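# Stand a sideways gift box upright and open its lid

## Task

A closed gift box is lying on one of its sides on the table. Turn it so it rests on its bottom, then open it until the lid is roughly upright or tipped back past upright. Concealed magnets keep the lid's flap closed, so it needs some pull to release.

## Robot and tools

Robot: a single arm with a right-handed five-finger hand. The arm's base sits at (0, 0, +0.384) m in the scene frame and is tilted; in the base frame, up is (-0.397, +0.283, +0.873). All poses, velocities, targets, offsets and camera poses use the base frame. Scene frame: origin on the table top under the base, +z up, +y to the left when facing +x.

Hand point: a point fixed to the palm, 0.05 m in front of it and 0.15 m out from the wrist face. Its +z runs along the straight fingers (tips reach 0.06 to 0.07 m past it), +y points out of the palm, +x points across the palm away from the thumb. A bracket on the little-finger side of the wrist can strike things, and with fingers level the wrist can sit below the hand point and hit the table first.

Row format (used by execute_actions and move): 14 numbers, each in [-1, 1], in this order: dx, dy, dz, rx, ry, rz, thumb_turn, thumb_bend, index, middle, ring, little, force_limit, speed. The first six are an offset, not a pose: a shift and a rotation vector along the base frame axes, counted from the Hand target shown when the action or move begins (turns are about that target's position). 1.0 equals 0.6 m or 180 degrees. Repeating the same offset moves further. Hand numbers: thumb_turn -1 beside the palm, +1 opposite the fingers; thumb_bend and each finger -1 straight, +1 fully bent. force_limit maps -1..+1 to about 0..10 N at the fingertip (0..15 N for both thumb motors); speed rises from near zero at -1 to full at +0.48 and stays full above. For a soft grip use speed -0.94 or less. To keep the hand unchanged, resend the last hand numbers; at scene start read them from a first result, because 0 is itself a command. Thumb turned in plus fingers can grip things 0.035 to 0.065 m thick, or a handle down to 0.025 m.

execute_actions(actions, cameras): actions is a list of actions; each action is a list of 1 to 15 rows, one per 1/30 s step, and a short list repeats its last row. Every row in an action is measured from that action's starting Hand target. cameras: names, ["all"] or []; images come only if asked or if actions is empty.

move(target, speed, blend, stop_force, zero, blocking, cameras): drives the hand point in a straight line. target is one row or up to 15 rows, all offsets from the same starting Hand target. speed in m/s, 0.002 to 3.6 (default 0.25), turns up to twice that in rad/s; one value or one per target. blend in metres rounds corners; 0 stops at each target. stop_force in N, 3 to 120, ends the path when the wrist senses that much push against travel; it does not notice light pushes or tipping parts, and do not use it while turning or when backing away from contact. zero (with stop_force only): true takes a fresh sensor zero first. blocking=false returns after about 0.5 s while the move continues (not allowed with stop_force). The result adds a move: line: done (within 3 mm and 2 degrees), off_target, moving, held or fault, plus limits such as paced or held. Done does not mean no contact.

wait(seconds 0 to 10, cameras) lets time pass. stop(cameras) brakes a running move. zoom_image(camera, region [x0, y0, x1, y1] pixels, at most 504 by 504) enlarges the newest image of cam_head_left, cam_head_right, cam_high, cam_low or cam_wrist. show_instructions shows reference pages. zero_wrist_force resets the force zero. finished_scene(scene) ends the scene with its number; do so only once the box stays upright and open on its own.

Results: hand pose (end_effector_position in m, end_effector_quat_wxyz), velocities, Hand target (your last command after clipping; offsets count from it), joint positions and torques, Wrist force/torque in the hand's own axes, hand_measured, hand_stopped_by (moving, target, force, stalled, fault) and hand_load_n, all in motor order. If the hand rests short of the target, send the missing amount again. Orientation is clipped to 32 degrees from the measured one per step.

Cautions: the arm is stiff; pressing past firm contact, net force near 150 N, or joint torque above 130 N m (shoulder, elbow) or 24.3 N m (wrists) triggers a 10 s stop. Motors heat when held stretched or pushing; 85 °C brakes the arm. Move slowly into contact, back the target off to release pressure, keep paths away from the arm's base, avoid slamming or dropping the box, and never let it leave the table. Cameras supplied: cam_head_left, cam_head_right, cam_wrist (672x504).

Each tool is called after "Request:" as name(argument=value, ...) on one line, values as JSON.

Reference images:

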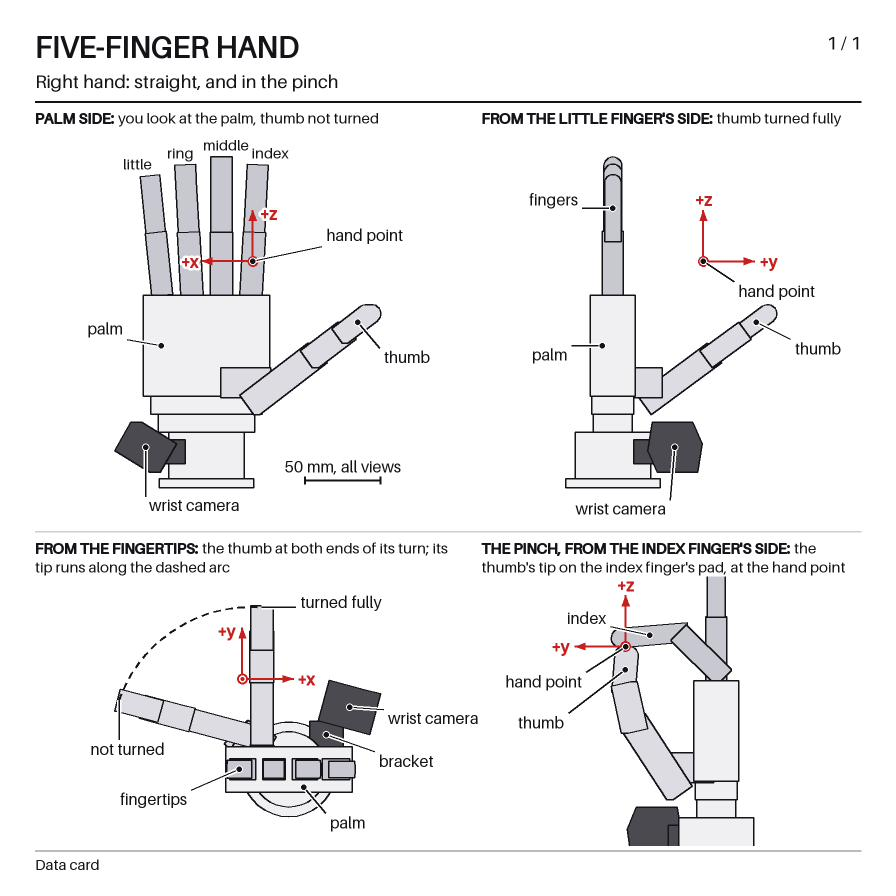

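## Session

Request:
execute_actions(actions=[], cameras=["all"])

Scene clock: 0.00 s.
end_effector_position=(+0.6123, +0.3503, +0.1728) hand_measured=(-1.000, -1.000, -1.000, -1.000, -1.000, -1.000) hand_load_n=(+0.0, +0.0, +0.0, +0.0, +0.0, +0.0) hand_stopped_by=(target, target, target, target, target, target) hand_force_limit=0.00 hand_speed=-0.80 end_effector_quat_wxyz=(+0.552, +0.197, +0.802, +0.112)
Joint positions: [0.447 -1.108 1.759 -0.232 2.023 -0.939]
Joint velocities: within noise
Joint torques (N m): no reading
Wrist force (N): no reading
Wrist torque (N m): no reading
Wrist force, peak (N): no reading
Hand target: +0.6123, +0.3503, +0.1728; +0.552, +0.197, +0.802, +0.112
camera_calibration:
cam_wrist: T_world_to_cam=[[0.148169, 0.972999, 0.176974, -0.455098], [-0.227422, -0.14063, 0.963588, 0.0123898], [0.962458, -0.183022, 0.200444, -0.443428], [0, 0, 0, 1]] pos_world=[0.49703, 0.363395, 0.157484]

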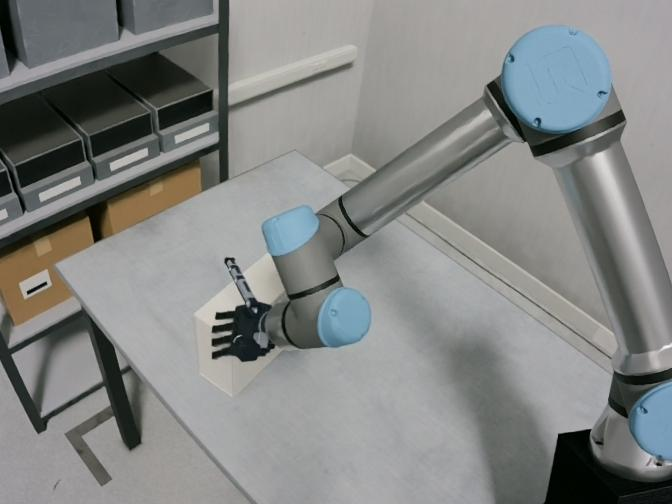

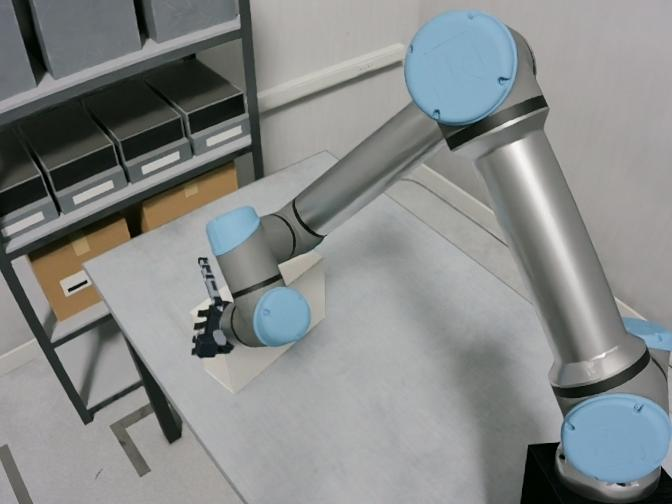

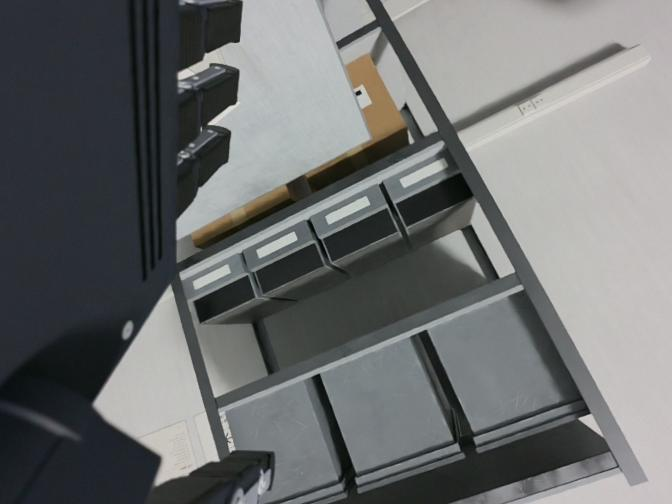

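Request:
zoom_image(camera="cam_head_left", region=[170, 220, 370, 410])

Request:
zoom_image(camera="cam_head_right", region=[170, 220, 370, 410])

Scaled by 2.520 from the camera's 672x504 image, which has a finer 960x720 frame.

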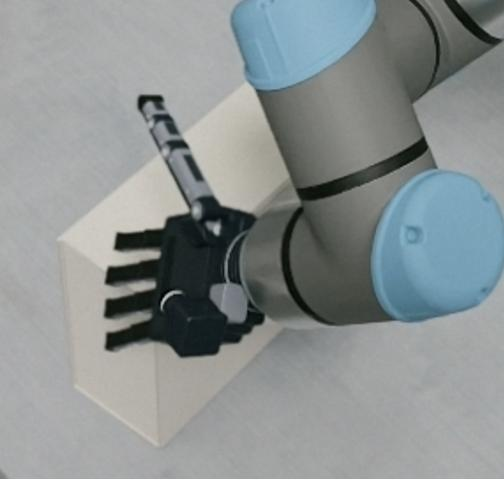

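Scaled by 2.520 from the camera's 672x504 image, which has a finer 960x720 frame.

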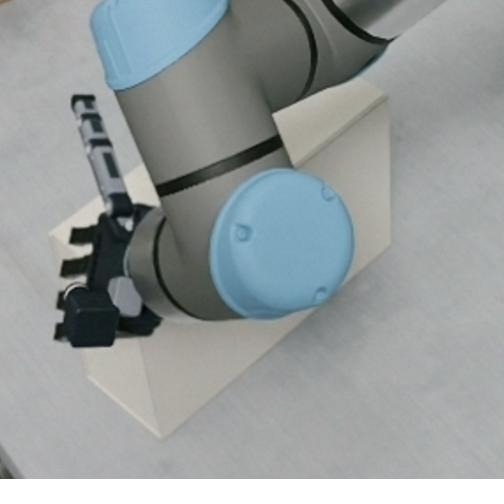

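Request:
move(target=[-0.456, -0.143, 0.03, 0, 0, 0, -1, -1, -1, -1, -1, -1, 0, -0.8], speed=0.2, cameras=["all"])

Request:
zoom_image(camera="cam_head_left", region=[170, 220, 370, 410])

Request:
zoom_image(camera="cam_head_right", region=[170, 220, 370, 410])

Scene clock: 15.73 s.
end_effector_position=(+0.3389, +0.2646, +0.1907) hand_measured=(-1.000, -1.000, -1.000, -1.000, -1.000, -1.000) hand_load_n=(+0.0, +0.0, +0.0, +0.0, +0.0, +0.0) hand_stopped_by=(target, target, target, target, target, target) hand_force_limit=0.00 hand_speed=-0.80 end_effector_quat_wxyz=(+0.552, +0.197, +0.802, +0.112)
Joint positions: [0.657 -1.65 2.392 -0.269 2.213 -0.833]
Joint torques (N m): [11.51 -25.62 1.39 2.3 2.04 2.28]
Wrist force (N): [0.3 -0.1 0.1]
Wrist torque (N m): [-0.07 -0.05 -0.01]
Wrist force, peak (N): [0.1 0.5 1.1]
Hand target: +0.3387, +0.2645, +0.1908; +0.552, +0.197, +0.802, +0.112
Off the commanded pose: 0.000 m, 0 deg.
move: done
camera_calibration:
cam_wrist: T_world_to_cam=[[0.148152, 0.973002, 0.176971, -0.334385], [-0.227515, -0.140613, 0.963569, -0.0791641], [0.962438, -0.183018, 0.20054, -0.199598], [0, 0, 0, 1]] pos_world=[0.22363, 0.277695, 0.175484]

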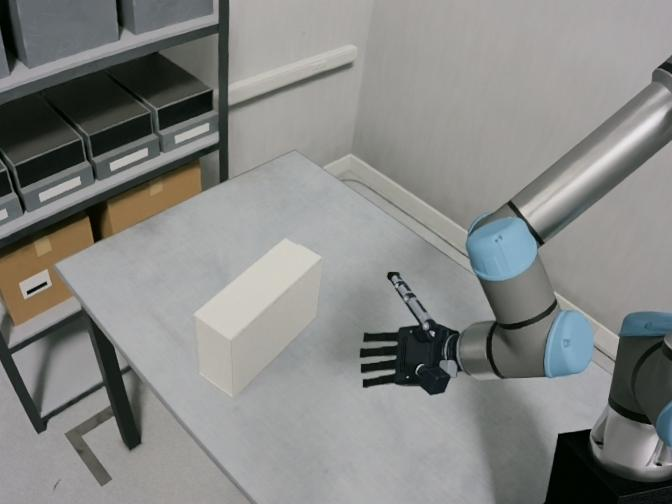

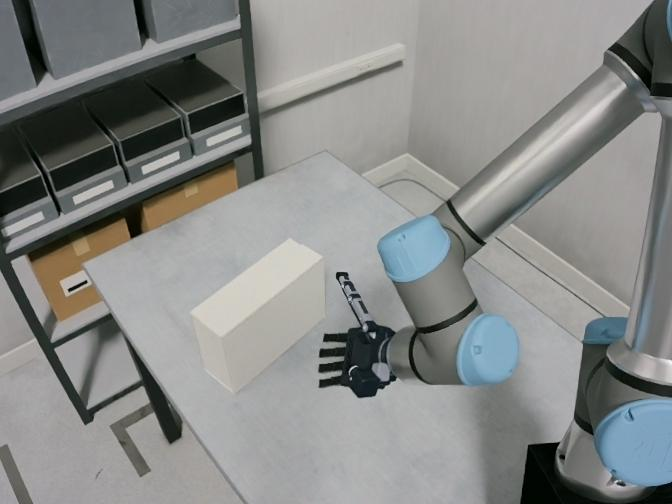

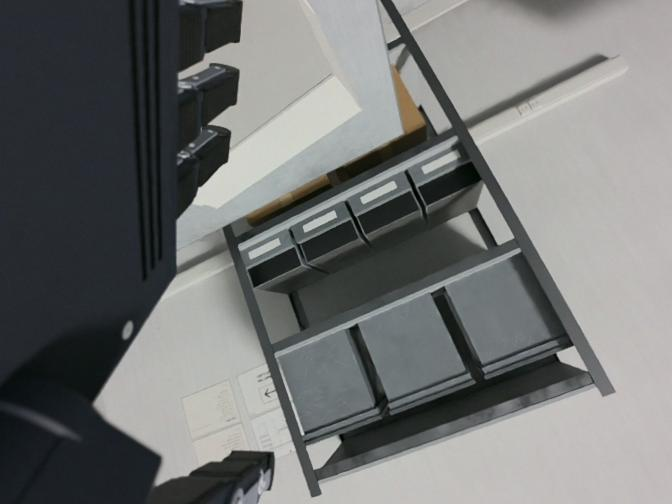

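Scaled by 2.520 from the camera's 672x504 image, which has a finer 960x720 frame.

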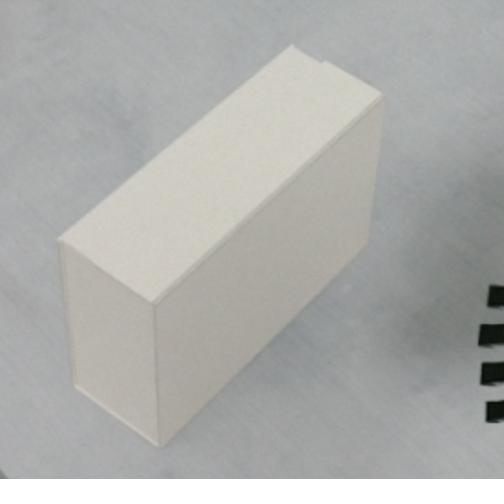

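Scaled by 2.520 from the camera's 672x504 image, which has a finer 960x720 frame.

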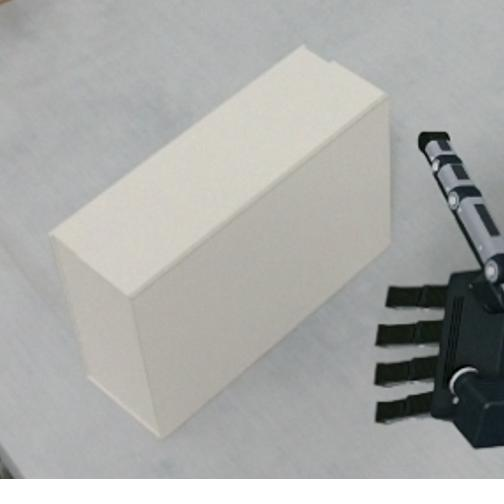

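Request:
zoom_image(camera="cam_head_left", region=[265, 225, 345, 285])

Request:
zoom_image(camera="cam_head_left", region=[185, 300, 265, 405])

Request:
zoom_image(camera="cam_head_right", region=[265, 225, 345, 285])

Request:
zoom_image(camera="cam_head_right", region=[180, 300, 260, 405])

Scaled by 6.300 from the camera's 672x504 image, which has a finer 960x720 frame.

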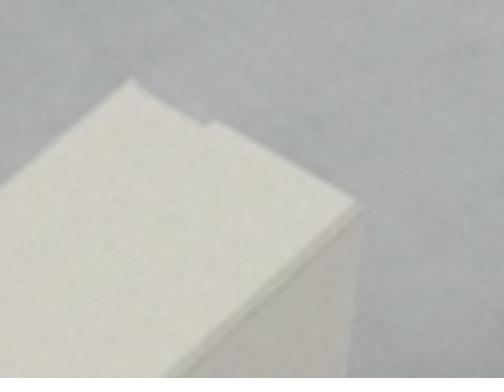

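Scaled by 4.800 from the camera's 672x504 image, which has a finer 960x720 frame.

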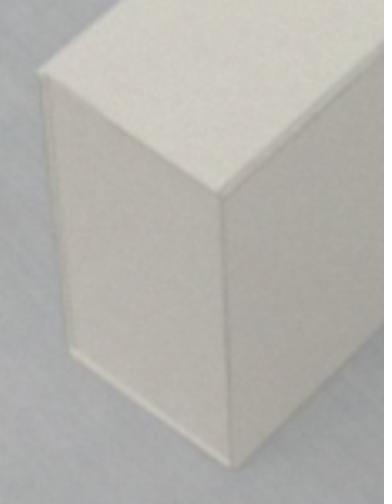

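Scaled by 6.300 from the camera's 672x504 image, which has a finer 960x720 frame.

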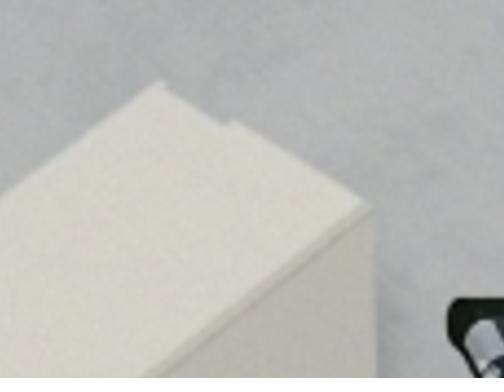

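Scaled by 4.800 from the camera's 672x504 image, which has a finer 960x720 frame.

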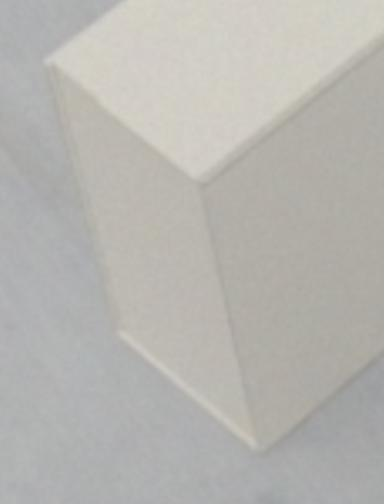

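Request:
move(target=[[0.0962,-0.1642,0,0,0,-0.0848,-1,-1,-1,-1,-1,-1,0,-0.8],[0.1457,-0.3480,0,0,0,-0.1696,-1,-1,-1,-1,-1,-1,0,-0.8],[0.145,-0.5382,0,0,0,-0.2544,-1,-1,-1,-1,-1,-1,0,-0.8]], blend=0.03, speed=0.3)

Scene clock: 280.07 s.
end_effector_position=(+0.4257, -0.0582, +0.1908) hand_measured=(-1.000, -1.000, -1.000, -1.000, -1.000, -1.000) hand_load_n=(+0.0, +0.0, +0.0, +0.0, +0.0, +0.0) hand_stopped_by=(target, target, target, target, target, target) hand_force_limit=0.00 hand_speed=-0.80 end_effector_quat_wxyz=(+0.552, +0.494, +0.662, -0.112)
Joint positions: [-0.142 -1.65 2.393 -0.269 2.213 -0.833]
Joint torques (N m): [0.35 -9.26 -19.56 -0.32 -2.02 -2.59]
Wrist force (N): [0.6 0.6 0.1]
Wrist torque (N m): [0.11 -0.12 0.08]
Wrist force, peak (N): [0.7 0.8 -0.2]
Hand target: +0.4257, -0.0584, +0.1908; +0.552, +0.494, +0.662, -0.112
Off the commanded pose: 0.000 m, 0 deg.
move: done

Request:
move(target=[[0.05301,0.09335,-0.02008,0.03757,-0.00538,0.07418,-1,-1,-1,-1,-1,-1,0,-0.8],[0.08303,0.19806,-0.02771,0.07514,-0.01076,0.14836,-1,-1,-1,-1,-1,-1,0,-0.8],[0.08802,0.30701,-0.02236,0.11271,-0.01614,0.22254,-1,-1,-1,-1,-1,-1,0,-0.8],[0.06765,0.41277,-0.0044,0.15028,-0.02152,0.29672,-1,-1,-1,-1,-1,-1,0,-0.8],[0.02331,0.50814,0.02494,0.18785,-0.0269,0.3709,-1,-1,-1,-1,-1,-1,0,-0.8],[-0.042,0.5866,0.06367,0.22542,-0.03228,0.44508,-1,-1,-1,-1,-1,-1,0,-0.8],[-0.12381,0.64282,0.10914,0.26299,-0.03766,0.51926,-1,-1,-1,-1,-1,-1,0,-0.8],[-0.21655,0.67297,0.15826,0.30056,-0.04304,0.59344,-1,-1,-1,-1,-1,-1,0,-0.8],[-0.3139,0.67499,0.2077,0.33813,-0.04842,0.66762,-1,-1,-1,-1,-1,-1,0,-0.8],[-0.40923,0.64874,0.25405,0.3757,-0.0538,0.7418,-1,-1,-1,-1,-1,-1,0,-0.8],[-0.49603,0.59601,0.29418,0.41327,-0.05918,0.81598,-1,-1,-1,-1,-1,-1,0,-0.8],[-0.54621,0.54786,0.31609,0.43833,-0.06277,0.86546,-1,-1,-1,-1,-1,-1,0,-0.8]], blend=0.02, speed=0.3, cameras=["cam_head_left"])

Scene clock: 308.93 s.
end_effector_position=(+0.0980, +0.2704, +0.3804) hand_measured=(-1.000, -1.000, -1.000, -1.000, -1.000, -1.000) hand_load_n=(+0.0, +0.0, +0.0, +0.0, +0.0, +0.0) hand_stopped_by=(target, target, target, target, target, target) hand_force_limit=0.00 hand_speed=-0.80 end_effector_quat_wxyz=(-0.056, -0.312, +0.483, +0.816)
Joint positions: [-0.146 -1.651 2.394 -0.272 -0.844 -0.831]
Joint torques (N m): [2.56 -32.52 7.69 0.76 -2.74 2.21]
Wrist force (N): [0.0 -0.4 0.5]
Wrist torque (N m): [0.05 -0.05 -0.12]
Wrist force, peak (N): [-0.2 -0.7 0.9]
Hand target: +0.0980, +0.2703, +0.3804; -0.056, -0.312, +0.483, +0.816
Off the commanded pose: 0.000 m, 0 deg.
move: done
Images, in order (width x height): cam_head_left 672x504.

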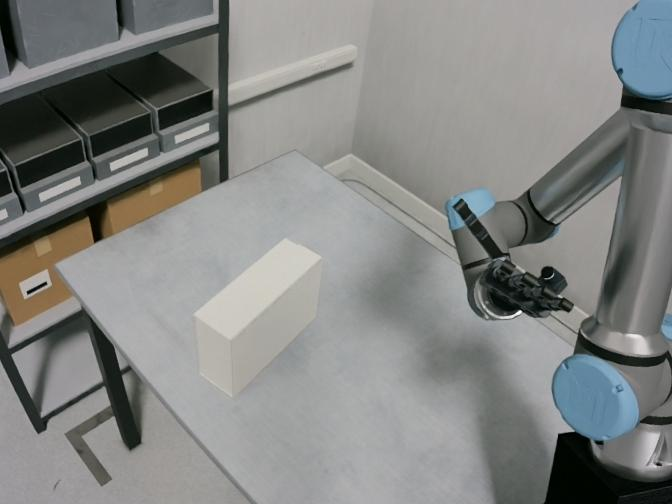

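Request:
move(target=[[-0.0053,0.0008,-0.1782,-0.0243,-0.1649,0,-1,-1,-1,-1,-1,-1,0,-0.8],[0.0783,-0.0115,-0.335,-0.0485,-0.3298,0,-1,-1,-1,-1,-1,-1,0,-0.8],[0.2282,-0.0336,-0.4287,-0.0728,-0.4947,0,-1,-1,-1,-1,-1,-1,0,-0.8]], blend=0.02, speed=0.35)

Scene clock: 466.63 s.
end_effector_position=(+0.2349, +0.2502, +0.1232) hand_measured=(-1.000, -1.000, -1.000, -1.000, -1.000, -1.000) hand_load_n=(+0.0, +0.0, +0.0, +0.0, +0.0, +0.0) hand_stopped_by=(target, target, target, target, target, target) hand_force_limit=0.00 hand_speed=-0.80 end_effector_quat_wxyz=(-0.266, +0.786, -0.465, -0.310)
Joint positions: [-0.146 -1.648 2.393 -1.844 -0.845 -0.831]
Joint torques (N m): [14.6 -11.14 5.14 -1.98 3.35 2.13]
Wrist force (N): [0.4 0.2 -0.1]
Wrist torque (N m): [0.13 -0.14 0.00]
Wrist force, peak (N): [-0.1 -0.1 1.0]
Hand target: +0.2349, +0.2502, +0.1232; -0.266, +0.786, -0.465, -0.310
Off the commanded pose: 0.000 m, 0 deg.
move: done

Request:
move(target=[0.9383,-0.0978,0.25,-0.3362,-0.1866,-0.1424,-1,-1,0,0,0,0,0,-0.2], speed=0.35, cameras=["all"])

Scene clock: 483.40 s.
end_effector_position=(+0.7978, +0.1915, +0.2732) hand_measured=(-1.000, -1.000, +0.000, +0.000, +0.000, +0.000) hand_load_n=(+0.0, +0.0, +0.0, +0.0, +0.0, +0.0) hand_stopped_by=(target, target, target, target, target, target) hand_force_limit=0.00 hand_speed=-0.20 end_effector_quat_wxyz=(-0.018, +0.747, -0.615, +0.252)
Joint positions: [0.149 -0.783 0.724 -1.895 -1.916 -0.112]
Joint torques (N m): [26.68 -43.86 -35.43 -0.29 -2.38 2.36]
Wrist force (N): [0.7 0.7 0.5]
Wrist torque (N m): [0.14 -0.11 0.04]
Wrist force, peak (N): [0.2 1.4 0.7]
Hand target: +0.7979, +0.1915, +0.2732; -0.018, +0.747, -0.615, +0.251
Off the commanded pose: 0.000 m, 0 deg.
move: done
camera_calibration:
cam_wrist: T_world_to_cam=[[-0.843299, -0.46172, -0.275065, 0.843418], [-0.508773, 0.850764, 0.131726, 0.197309], [0.173195, 0.25103, -0.952359, 0.190229], [0, 0, 0, 1]] pos_world=[0.778692, 0.173807, 0.387171]

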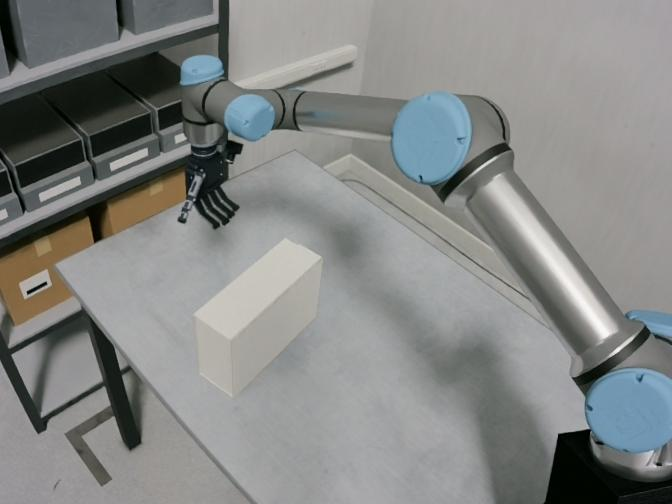

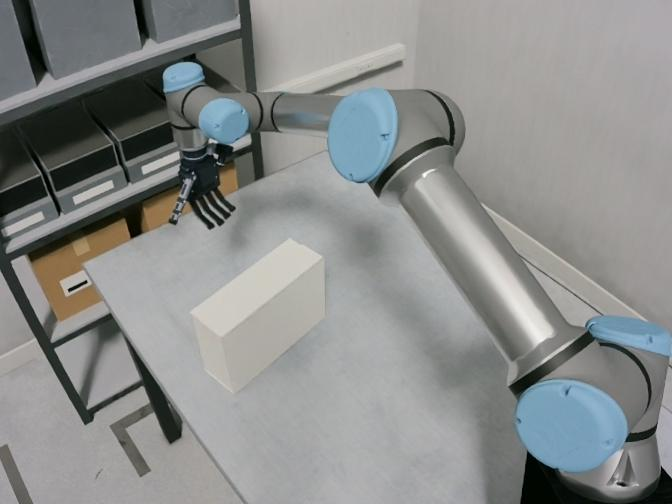

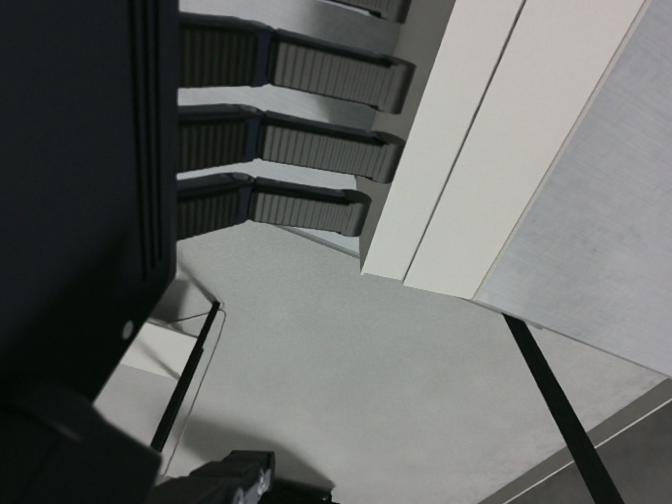

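Request:
zoom_image(camera="cam_wrist", region=[350, 0, 672, 320])

Scaled by 1.565 from the camera's 672x504 image, which has a finer 960x720 frame.

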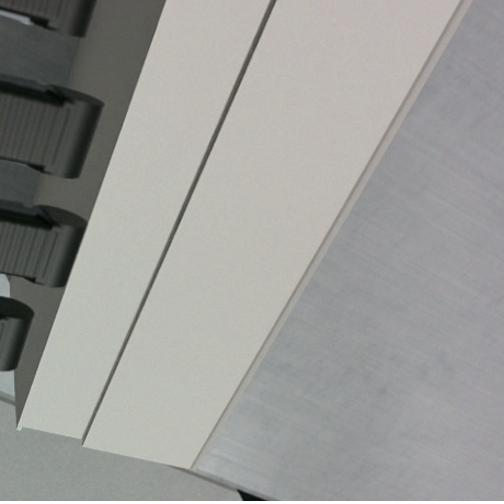

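Request:
move(target=[0.172,-0.1229,-0.3783,0,0,0,-1,-1,0,0,0,0,0,-0.2], speed=0.15, stop_force=8, cameras=["all"])

Scene clock: 498.63 s.
end_effector_position=(+0.9011, +0.1178, +0.0462) hand_measured=(-1.000, -1.000, +0.000, +0.000, +0.000, +0.000) hand_load_n=(+0.0, +0.0, +0.0, +0.0, +0.0, +0.0) hand_stopped_by=(target, target, target, target, target, target) hand_force_limit=0.00 hand_speed=-0.20 end_effector_quat_wxyz=(-0.018, +0.747, -0.615, +0.251)
Joint positions: [0.048 -0.404 0.593 -2.174 -1.877 -0.21]
Joint torques (N m): [16.05 -46.64 -32.49 -0.2 2.12 -2.55]
Wrist force (N): [0.6 1.0 0.3]
Wrist torque (N m): [0.20 -0.08 0.09]
Wrist force, peak (N): [0.1 0.7 1.4]
Hand target: +0.9011, +0.1178, +0.0462; -0.018, +0.747, -0.615, +0.251
Off the commanded pose: 0.000 m, 0 deg.
move: done
camera_calibration:
cam_wrist: T_world_to_cam=[[-0.843362, -0.461675, -0.274949, 0.833992], [-0.508707, 0.850793, 0.131785, 0.342419], [0.173083, 0.251011, -0.952384, -0.0251037], [0, 0, 0, 1]] pos_world=[0.881893, 0.100007, 0.160271]

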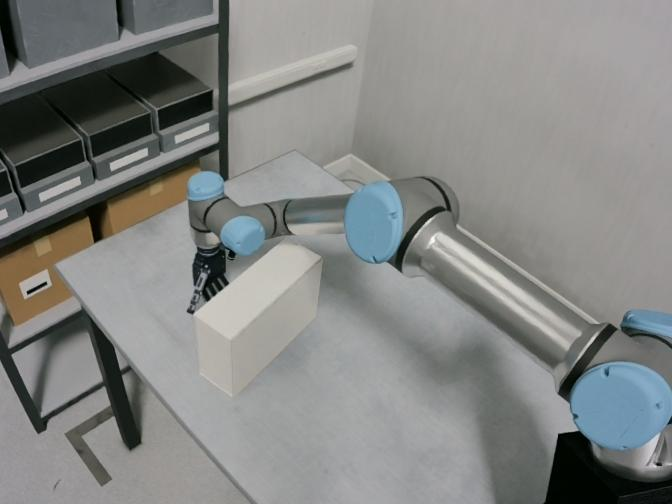

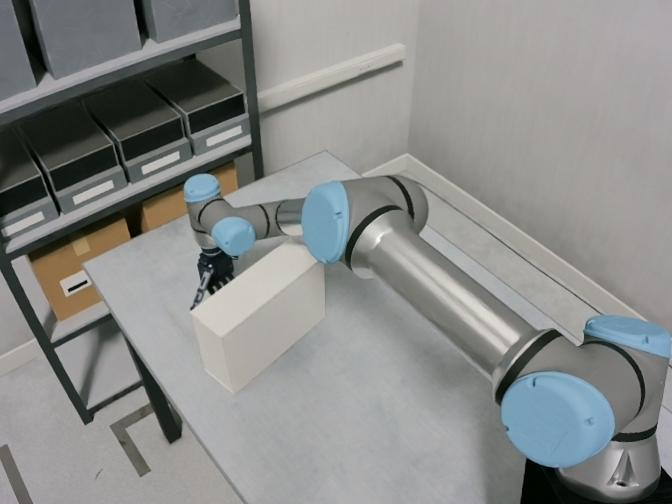

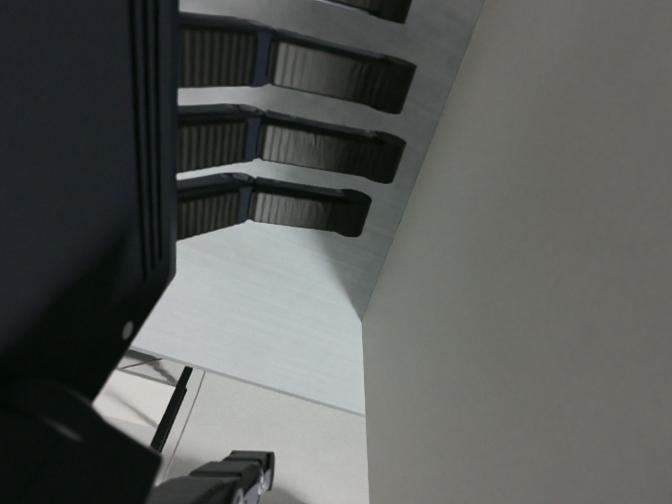

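Request:
move(target=[-0.0910,-0.0242,-0.0335,0,0,0,-1,-1,0,0,0,0,0,-0.2], speed=0.04, cameras=["all"])

Scene clock: 514.53 s.
end_effector_position=(+0.8465, +0.1033, +0.0261) hand_measured=(-1.000, -1.000, +0.000, +0.000, +0.000, +0.000) hand_load_n=(+0.0, +0.0, +0.0, +1.0, +0.0, +0.0) hand_stopped_by=(target, target, target, target, target, target) hand_force_limit=0.00 hand_speed=-0.20 end_effector_quat_wxyz=(-0.018, +0.747, -0.615, +0.251)
Joint positions: [0.033 -0.565 0.971 -2.395 -1.871 -0.224]
Joint torques (N m): [13.9 -67.84 -1.98 -3.44 2.03 -2.63]
Wrist force (N): [0.2 -1.3 0.6]
Wrist torque (N m): [0.10 -0.02 0.01]
Wrist force, peak (N): [0.3 -1.4 0.5]
Hand target: +0.8465, +0.1032, +0.0261; -0.018, +0.747, -0.615, +0.251
Off the commanded pose: 0.000 m, 0 deg.
move: done
camera_calibration:
cam_wrist: T_world_to_cam=[[-0.843362, -0.461675, -0.274949, 0.775808], [-0.508707, 0.850793, 0.131785, 0.32968], [0.173083, 0.251011, -0.952384, -0.031174], [0, 0, 0, 1]] pos_world=[0.827393, 0.0855072, 0.140171]

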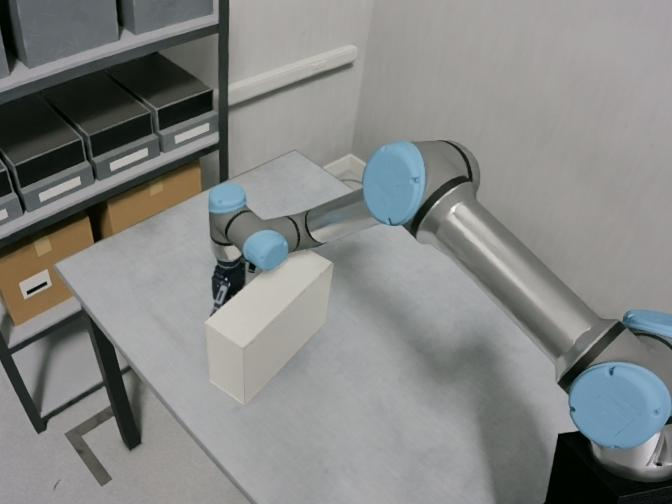

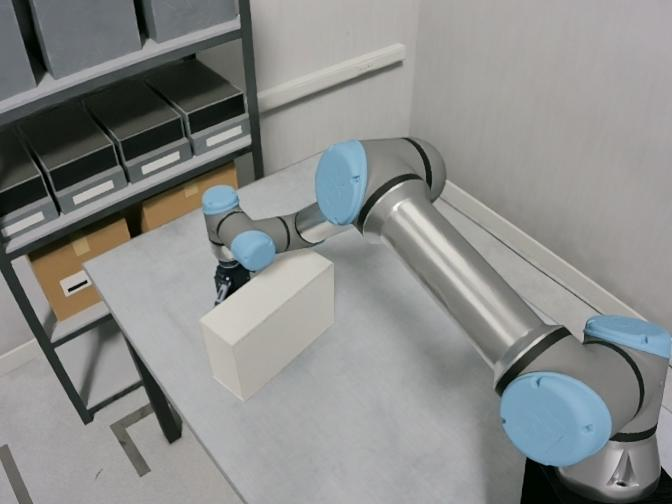

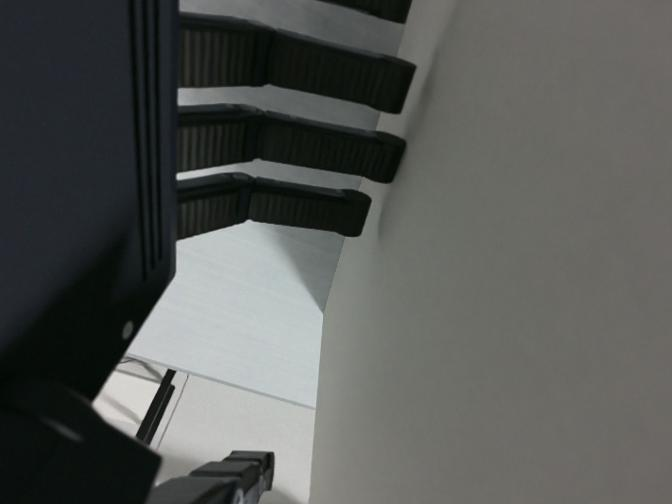

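Request:
move(target=[-0.3034,-0.0807,-0.1118,0,0,0,-1,-1,0,0,0,0,0,-0.2], speed=0.06, cameras=["all"])

Scene clock: 523.90 s.
end_effector_position=(+0.6646, +0.0549, -0.0409) hand_measured=(-1.000, -1.000, +0.000, +0.000, +0.000, +0.000) hand_load_n=(+0.0, +0.0, +0.0, +2.0, +0.0, +0.0) hand_stopped_by=(target, target, target, target, target, target) hand_force_limit=0.00 hand_speed=-0.20 end_effector_quat_wxyz=(-0.018, +0.747, -0.615, +0.251)
Joint positions: [-0.035 -0.828 1.736 -2.915 -1.843 -0.289]
Joint torques (N m): [9.67 -56.67 5.96 -3.83 2.1 -2.64]
Wrist force (N): [0.1 -1.3 1.5]
Wrist torque (N m): [0.05 -0.04 0.00]
Wrist force, peak (N): [0.3 -1.4 1.6]
Hand target: +0.6644, +0.0548, -0.0410; -0.018, +0.747, -0.615, +0.251
Off the commanded pose: 0.000 m, 0 deg.
move: done
camera_calibration:
cam_wrist: T_world_to_cam=[[-0.843362, -0.461675, -0.274949, 0.581522], [-0.508707, 0.850793, 0.131785, 0.287116], [0.173083, 0.251011, -0.952384, -0.051429], [0, 0, 0, 1]] pos_world=[0.645393, 0.0371072, 0.0730709]

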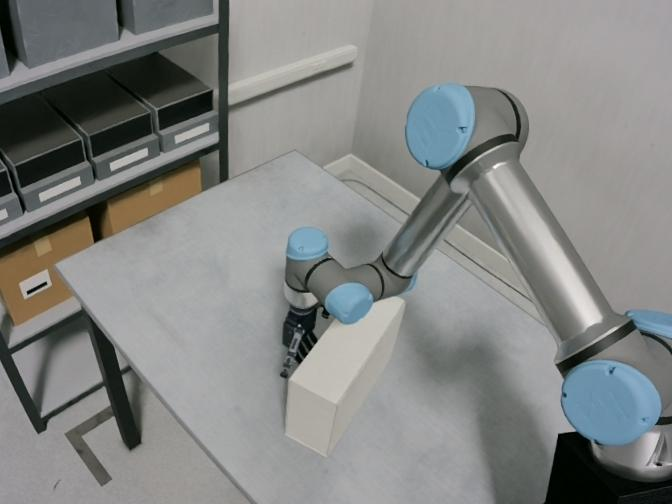

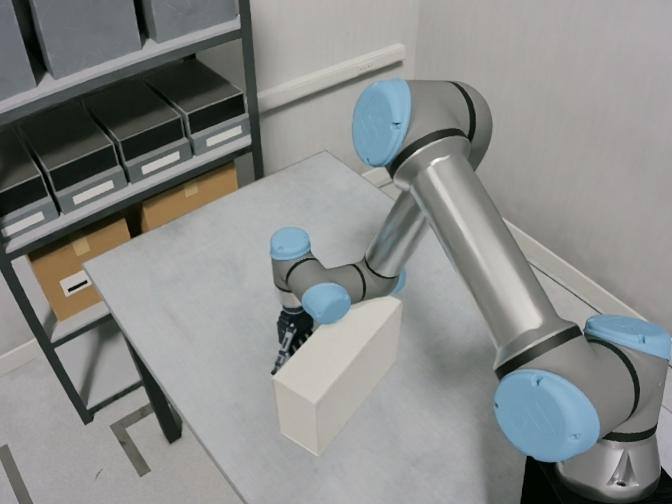

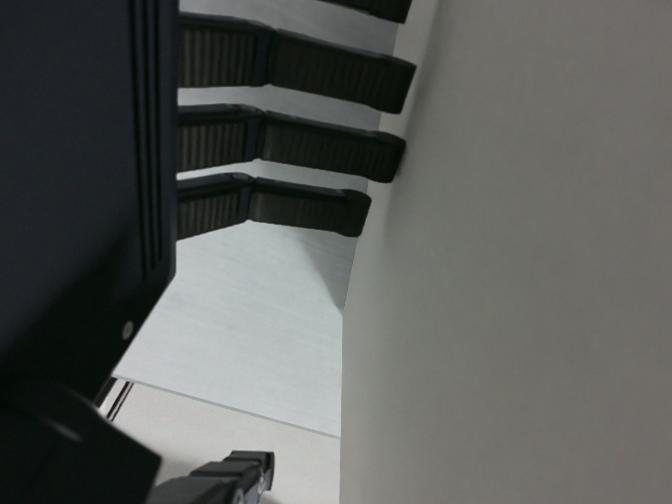

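Request:
zoom_image(camera="cam_head_left", region=[270, 270, 430, 470])

Request:
zoom_image(camera="cam_head_right", region=[260, 270, 420, 470])

Scaled by 2.520 from the camera's 672x504 image, which has a finer 960x720 frame.

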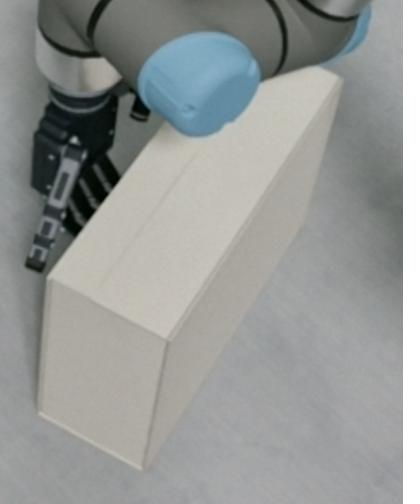

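Scaled by 2.520 from the camera's 672x504 image, which has a finer 960x720 frame.

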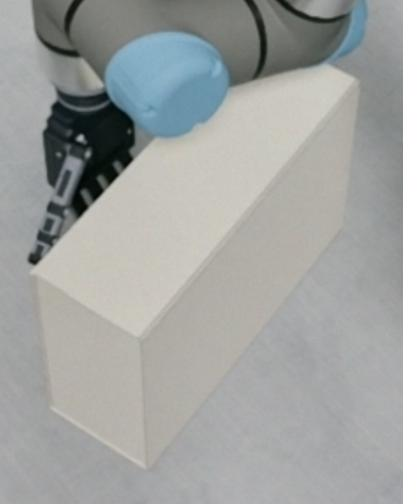

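Request:
move(target=[[0.0447,0.0168,0.0149,0,0,0,-1,-1,0,0,0,0,0,-0.2],[-0.1141,0.1303,0.3641,0,0,0,-1,-1,0,0,0,0,0,-0.2],[-0.2565,0.0478,0.3068,0.0253,-0.2045,0.1133,1,-1,-1,-1,-1,-1,0,-0.2]], blend=[0.01,0.05,0], speed=0.25, cameras=["all"])

Scene clock: 617.03 s.
end_effector_position=(+0.5105, +0.0835, +0.1431) hand_measured=(+1.000, -1.000, -1.000, -1.000, -1.000, -1.000) hand_load_n=(+0.0, +0.0, +0.0, -0.5, +0.0, +0.0) hand_stopped_by=(target, target, target, target, target, target) hand_force_limit=0.00 hand_speed=-0.20 end_effector_quat_wxyz=(-0.282, +0.724, -0.448, +0.442)
Joint positions: [-0.176 -1.379 2.495 -3.784 -1.401 -0.535]
Joint torques (N m): [4.97 -15.9 4.43 -4.26 2.6 -2.54]
Wrist force (N): [1.5 1.2 0.1]
Wrist torque (N m): [0.39 -0.22 0.09]
Wrist force, peak (N): [0.2 -1.2 1.9]
Hand target: +0.5105, +0.0835, +0.1431; -0.282, +0.724, -0.448, +0.442
Off the commanded pose: 0.000 m, 0 deg.
move: done
camera_calibration:
cam_wrist: T_world_to_cam=[[-0.307713, -0.635465, -0.708164, 0.318516], [-0.749832, 0.620125, -0.230645, 0.354362], [0.585717, 0.460031, -0.667313, -0.125599], [0, 0, 0, 1]] pos_world=[0.437289, 0.0404369, 0.22348]

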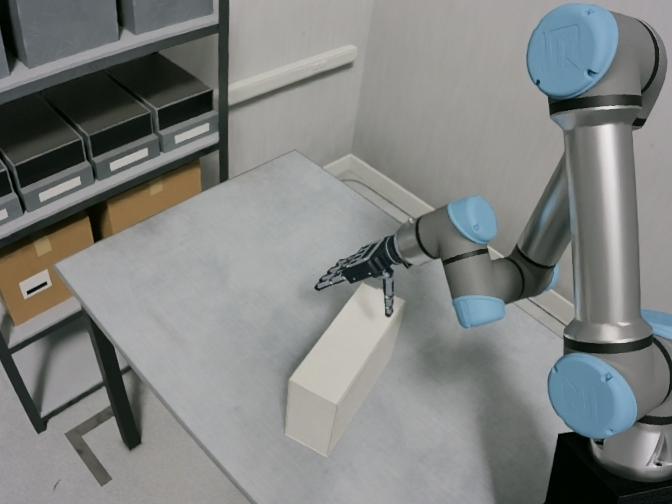

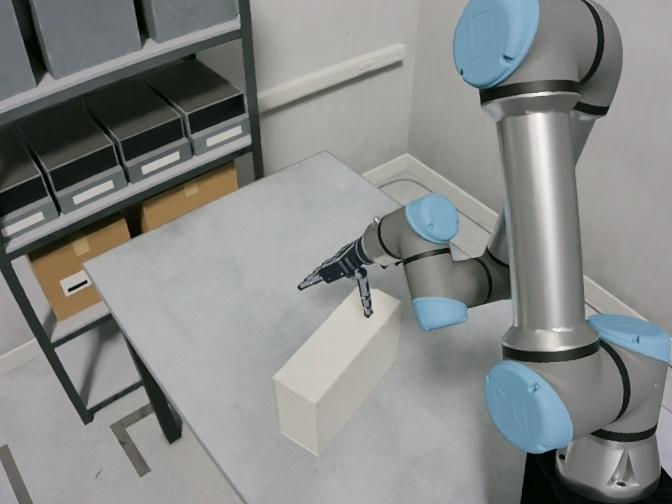

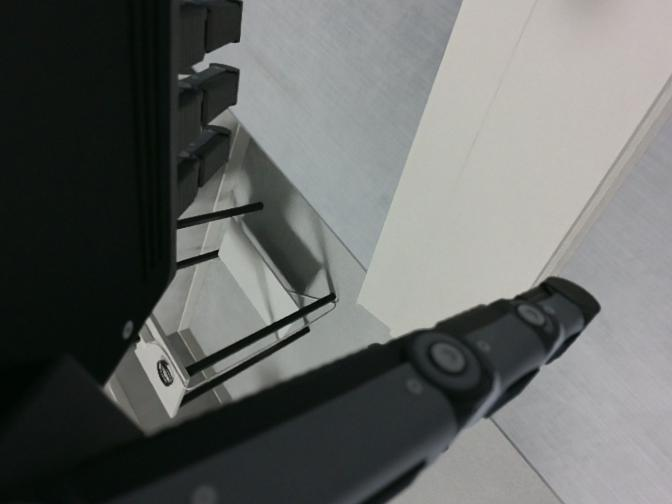

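Request:
move(target=[0.0728,-0.052,-0.1601,0,0,0,1,-1,-1,-1,-1,-1,0,-0.2], speed=0.12, stop_force=5, cameras=["all"])

Scene clock: 627.20 s.
end_effector_position=(+0.5542, +0.0523, +0.0471) hand_measured=(+1.000, -1.000, -1.000, -1.000, -1.000, -1.000) hand_load_n=(+0.0, -0.5, +0.0, +0.0, +0.0, +0.0) hand_stopped_by=(target, target, target, target, target, target) hand_force_limit=0.00 hand_speed=-0.20 end_effector_quat_wxyz=(-0.282, +0.724, -0.448, +0.442)
Joint positions: [-0.243 -0.995 2.408 -4.075 -1.341 -0.566]
Joint torques (N m): [4.23 -20.88 -9.17 -4.32 2.84 -2.71]
Wrist force (N): [0.9 0.8 0.2]
Wrist torque (N m): [0.32 -0.16 0.03]
Wrist force, peak (N): [1.3 1.7 0.4]
Hand target: +0.5542, +0.0523, +0.0471; -0.282, +0.724, -0.448, +0.442
Off the commanded pose: 0.000 m, 0 deg.
move: done
camera_calibration:
cam_wrist: T_world_to_cam=[[-0.307653, -0.63542, -0.708231, 0.244132], [-0.749775, 0.620169, -0.230712, 0.384316], [0.585822, 0.460035, -0.667218, -0.200967], [0, 0, 0, 1]] pos_world=[0.480989, 0.00923712, 0.127479]

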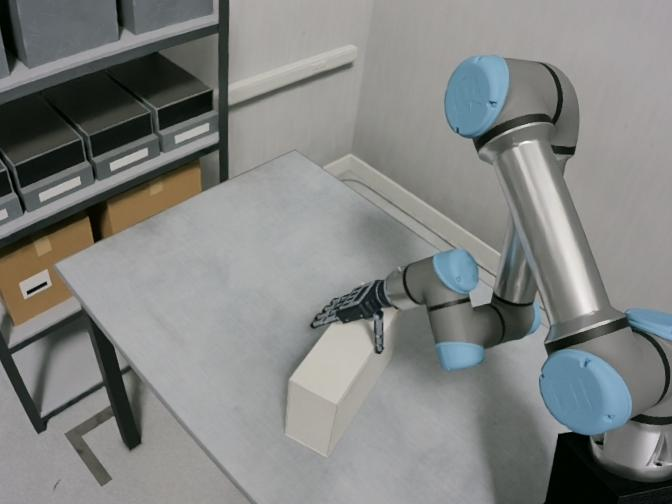

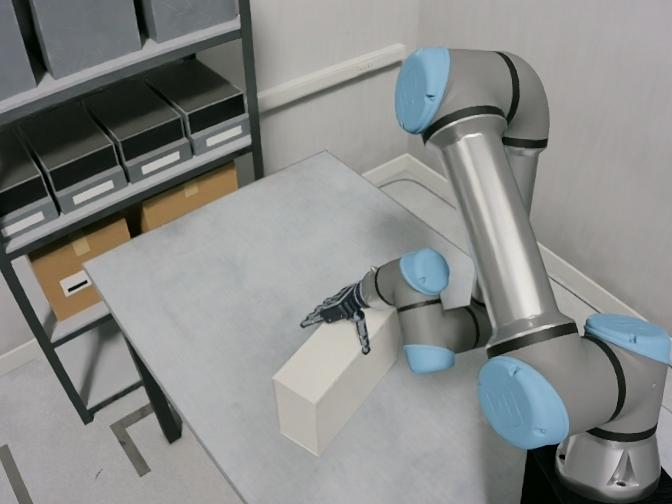

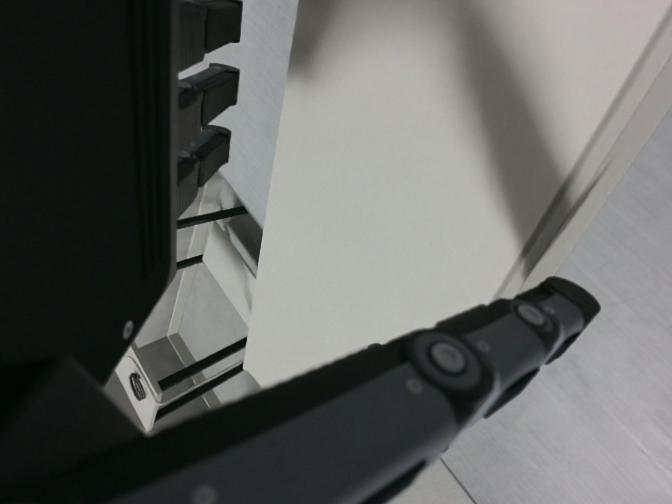

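Request:
zoom_image(camera="cam_head_left", region=[290, 260, 420, 390])

Request:
zoom_image(camera="cam_head_right", region=[280, 260, 410, 390])

Scaled by 3.877 from the camera's 672x504 image, which has a finer 960x720 frame.

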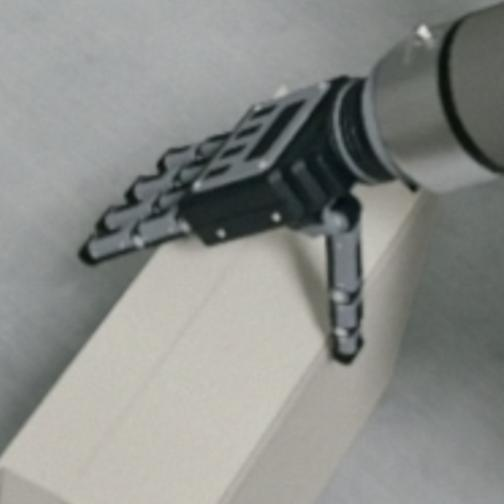

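Scaled by 3.877 from the camera's 672x504 image, which has a finer 960x720 frame.

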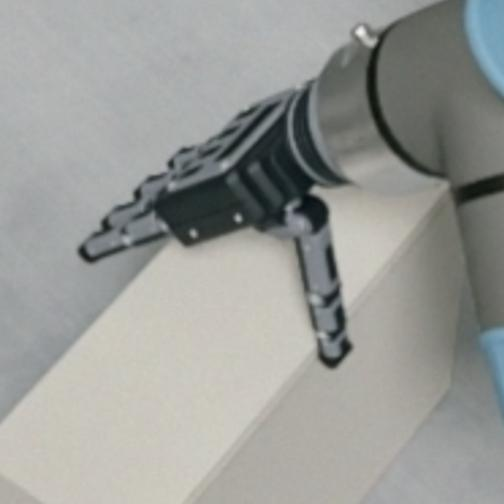

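Request:
move(target=[0.0254,-0.0182,-0.0559,0,0,0,1,-1,-1,-1,-1,-1,0,-0.2], speed=0.03, stop_force=3, cameras=["cam_head_left","cam_wrist"])

Request:
zoom_image(camera="cam_head_left", region=[290, 260, 420, 390])

Scene clock: 658.07 s.
end_effector_position=(+0.5652, +0.0443, +0.0227) hand_measured=(+1.000, -1.000, -1.000, -1.000, -1.000, -1.000) hand_load_n=(+0.0, +0.0, +0.0, +0.0, +0.0, +0.0) hand_stopped_by=(target, target, target, target, target, target) hand_force_limit=0.00 hand_speed=-0.20 end_effector_quat_wxyz=(-0.282, +0.724, -0.448, +0.442)
Joint positions: [-0.257 -0.907 2.371 -4.124 -1.329 -0.573]
Joint torques (N m): [17.1 -45.4 18.06 -0.79 -1.85 2.15]
Wrist force (N): [0.8 1.4 0.0]
Wrist torque (N m): [0.38 -0.14 0.07]
Wrist force, peak (N): [0.3 -9.2 -12.2]
Hand target: +0.5652, +0.0443, +0.0227; -0.282, +0.724, -0.448, +0.442 (not the last commanded pose)
Off the commanded pose: 0.010 m, 0 deg.
move: contact
camera_calibration:
cam_wrist: T_world_to_cam=[[-0.307826, -0.635467, -0.708113, 0.22529], [-0.749867, 0.620126, -0.230529, 0.39186], [0.585613, 0.460027, -0.667407, -0.219933], [0, 0, 0, 1]] pos_world=[0.491989, 0.00133692, 0.103081]
Images, in order (width x height): cam_head_left 672x504, cam_wrist 672x504.

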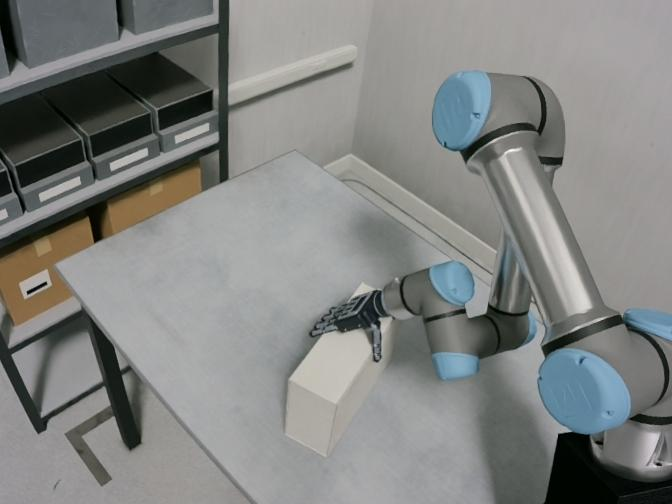

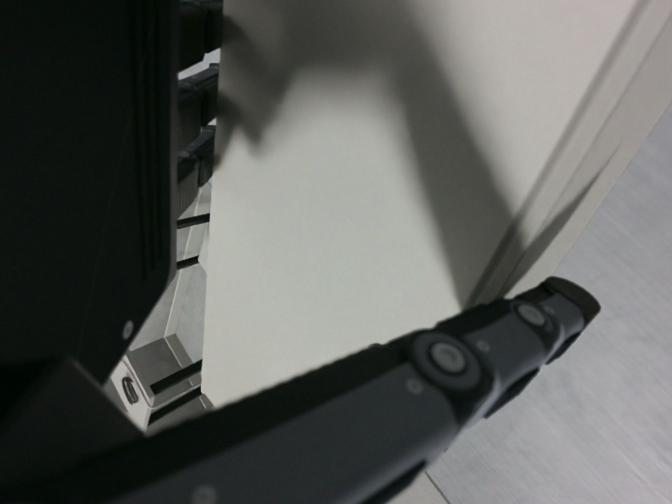

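Scaled by 3.877 from the camera's 672x504 image, which has a finer 960x720 frame.

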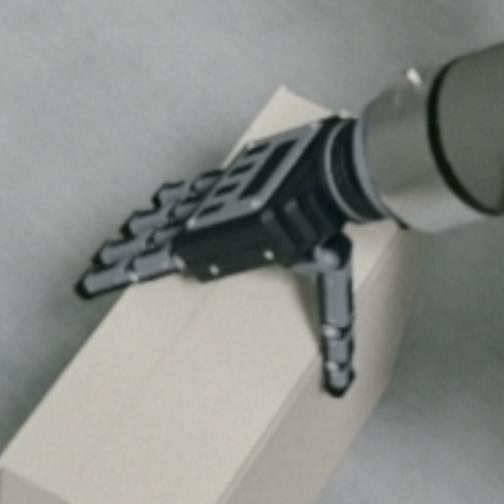

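Request:
zoom_image(camera="cam_head_left", region=[345, 325, 405, 375])

Request:
zoom_image(camera="cam_wrist", region=[380, 180, 672, 420])

Scaled by 8.400 from the camera's 672x504 image, which has a finer 960x720 frame.

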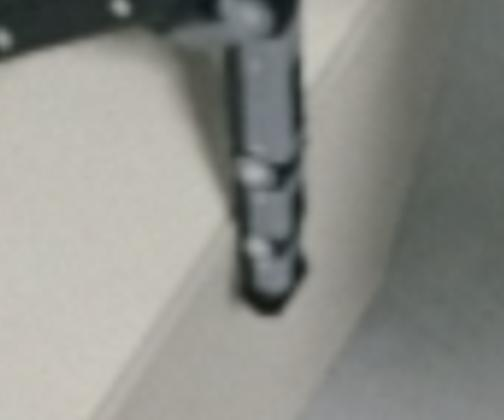

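Scaled by 1.726 from the camera's 672x504 image, which has a finer 960x720 frame.

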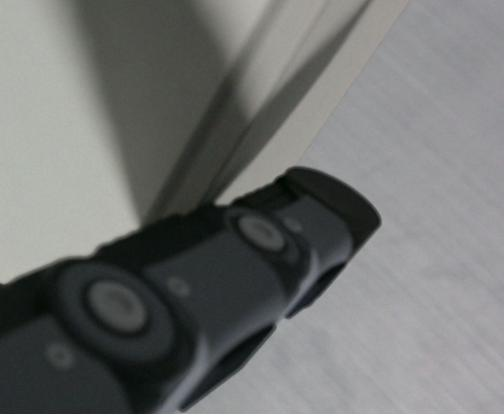

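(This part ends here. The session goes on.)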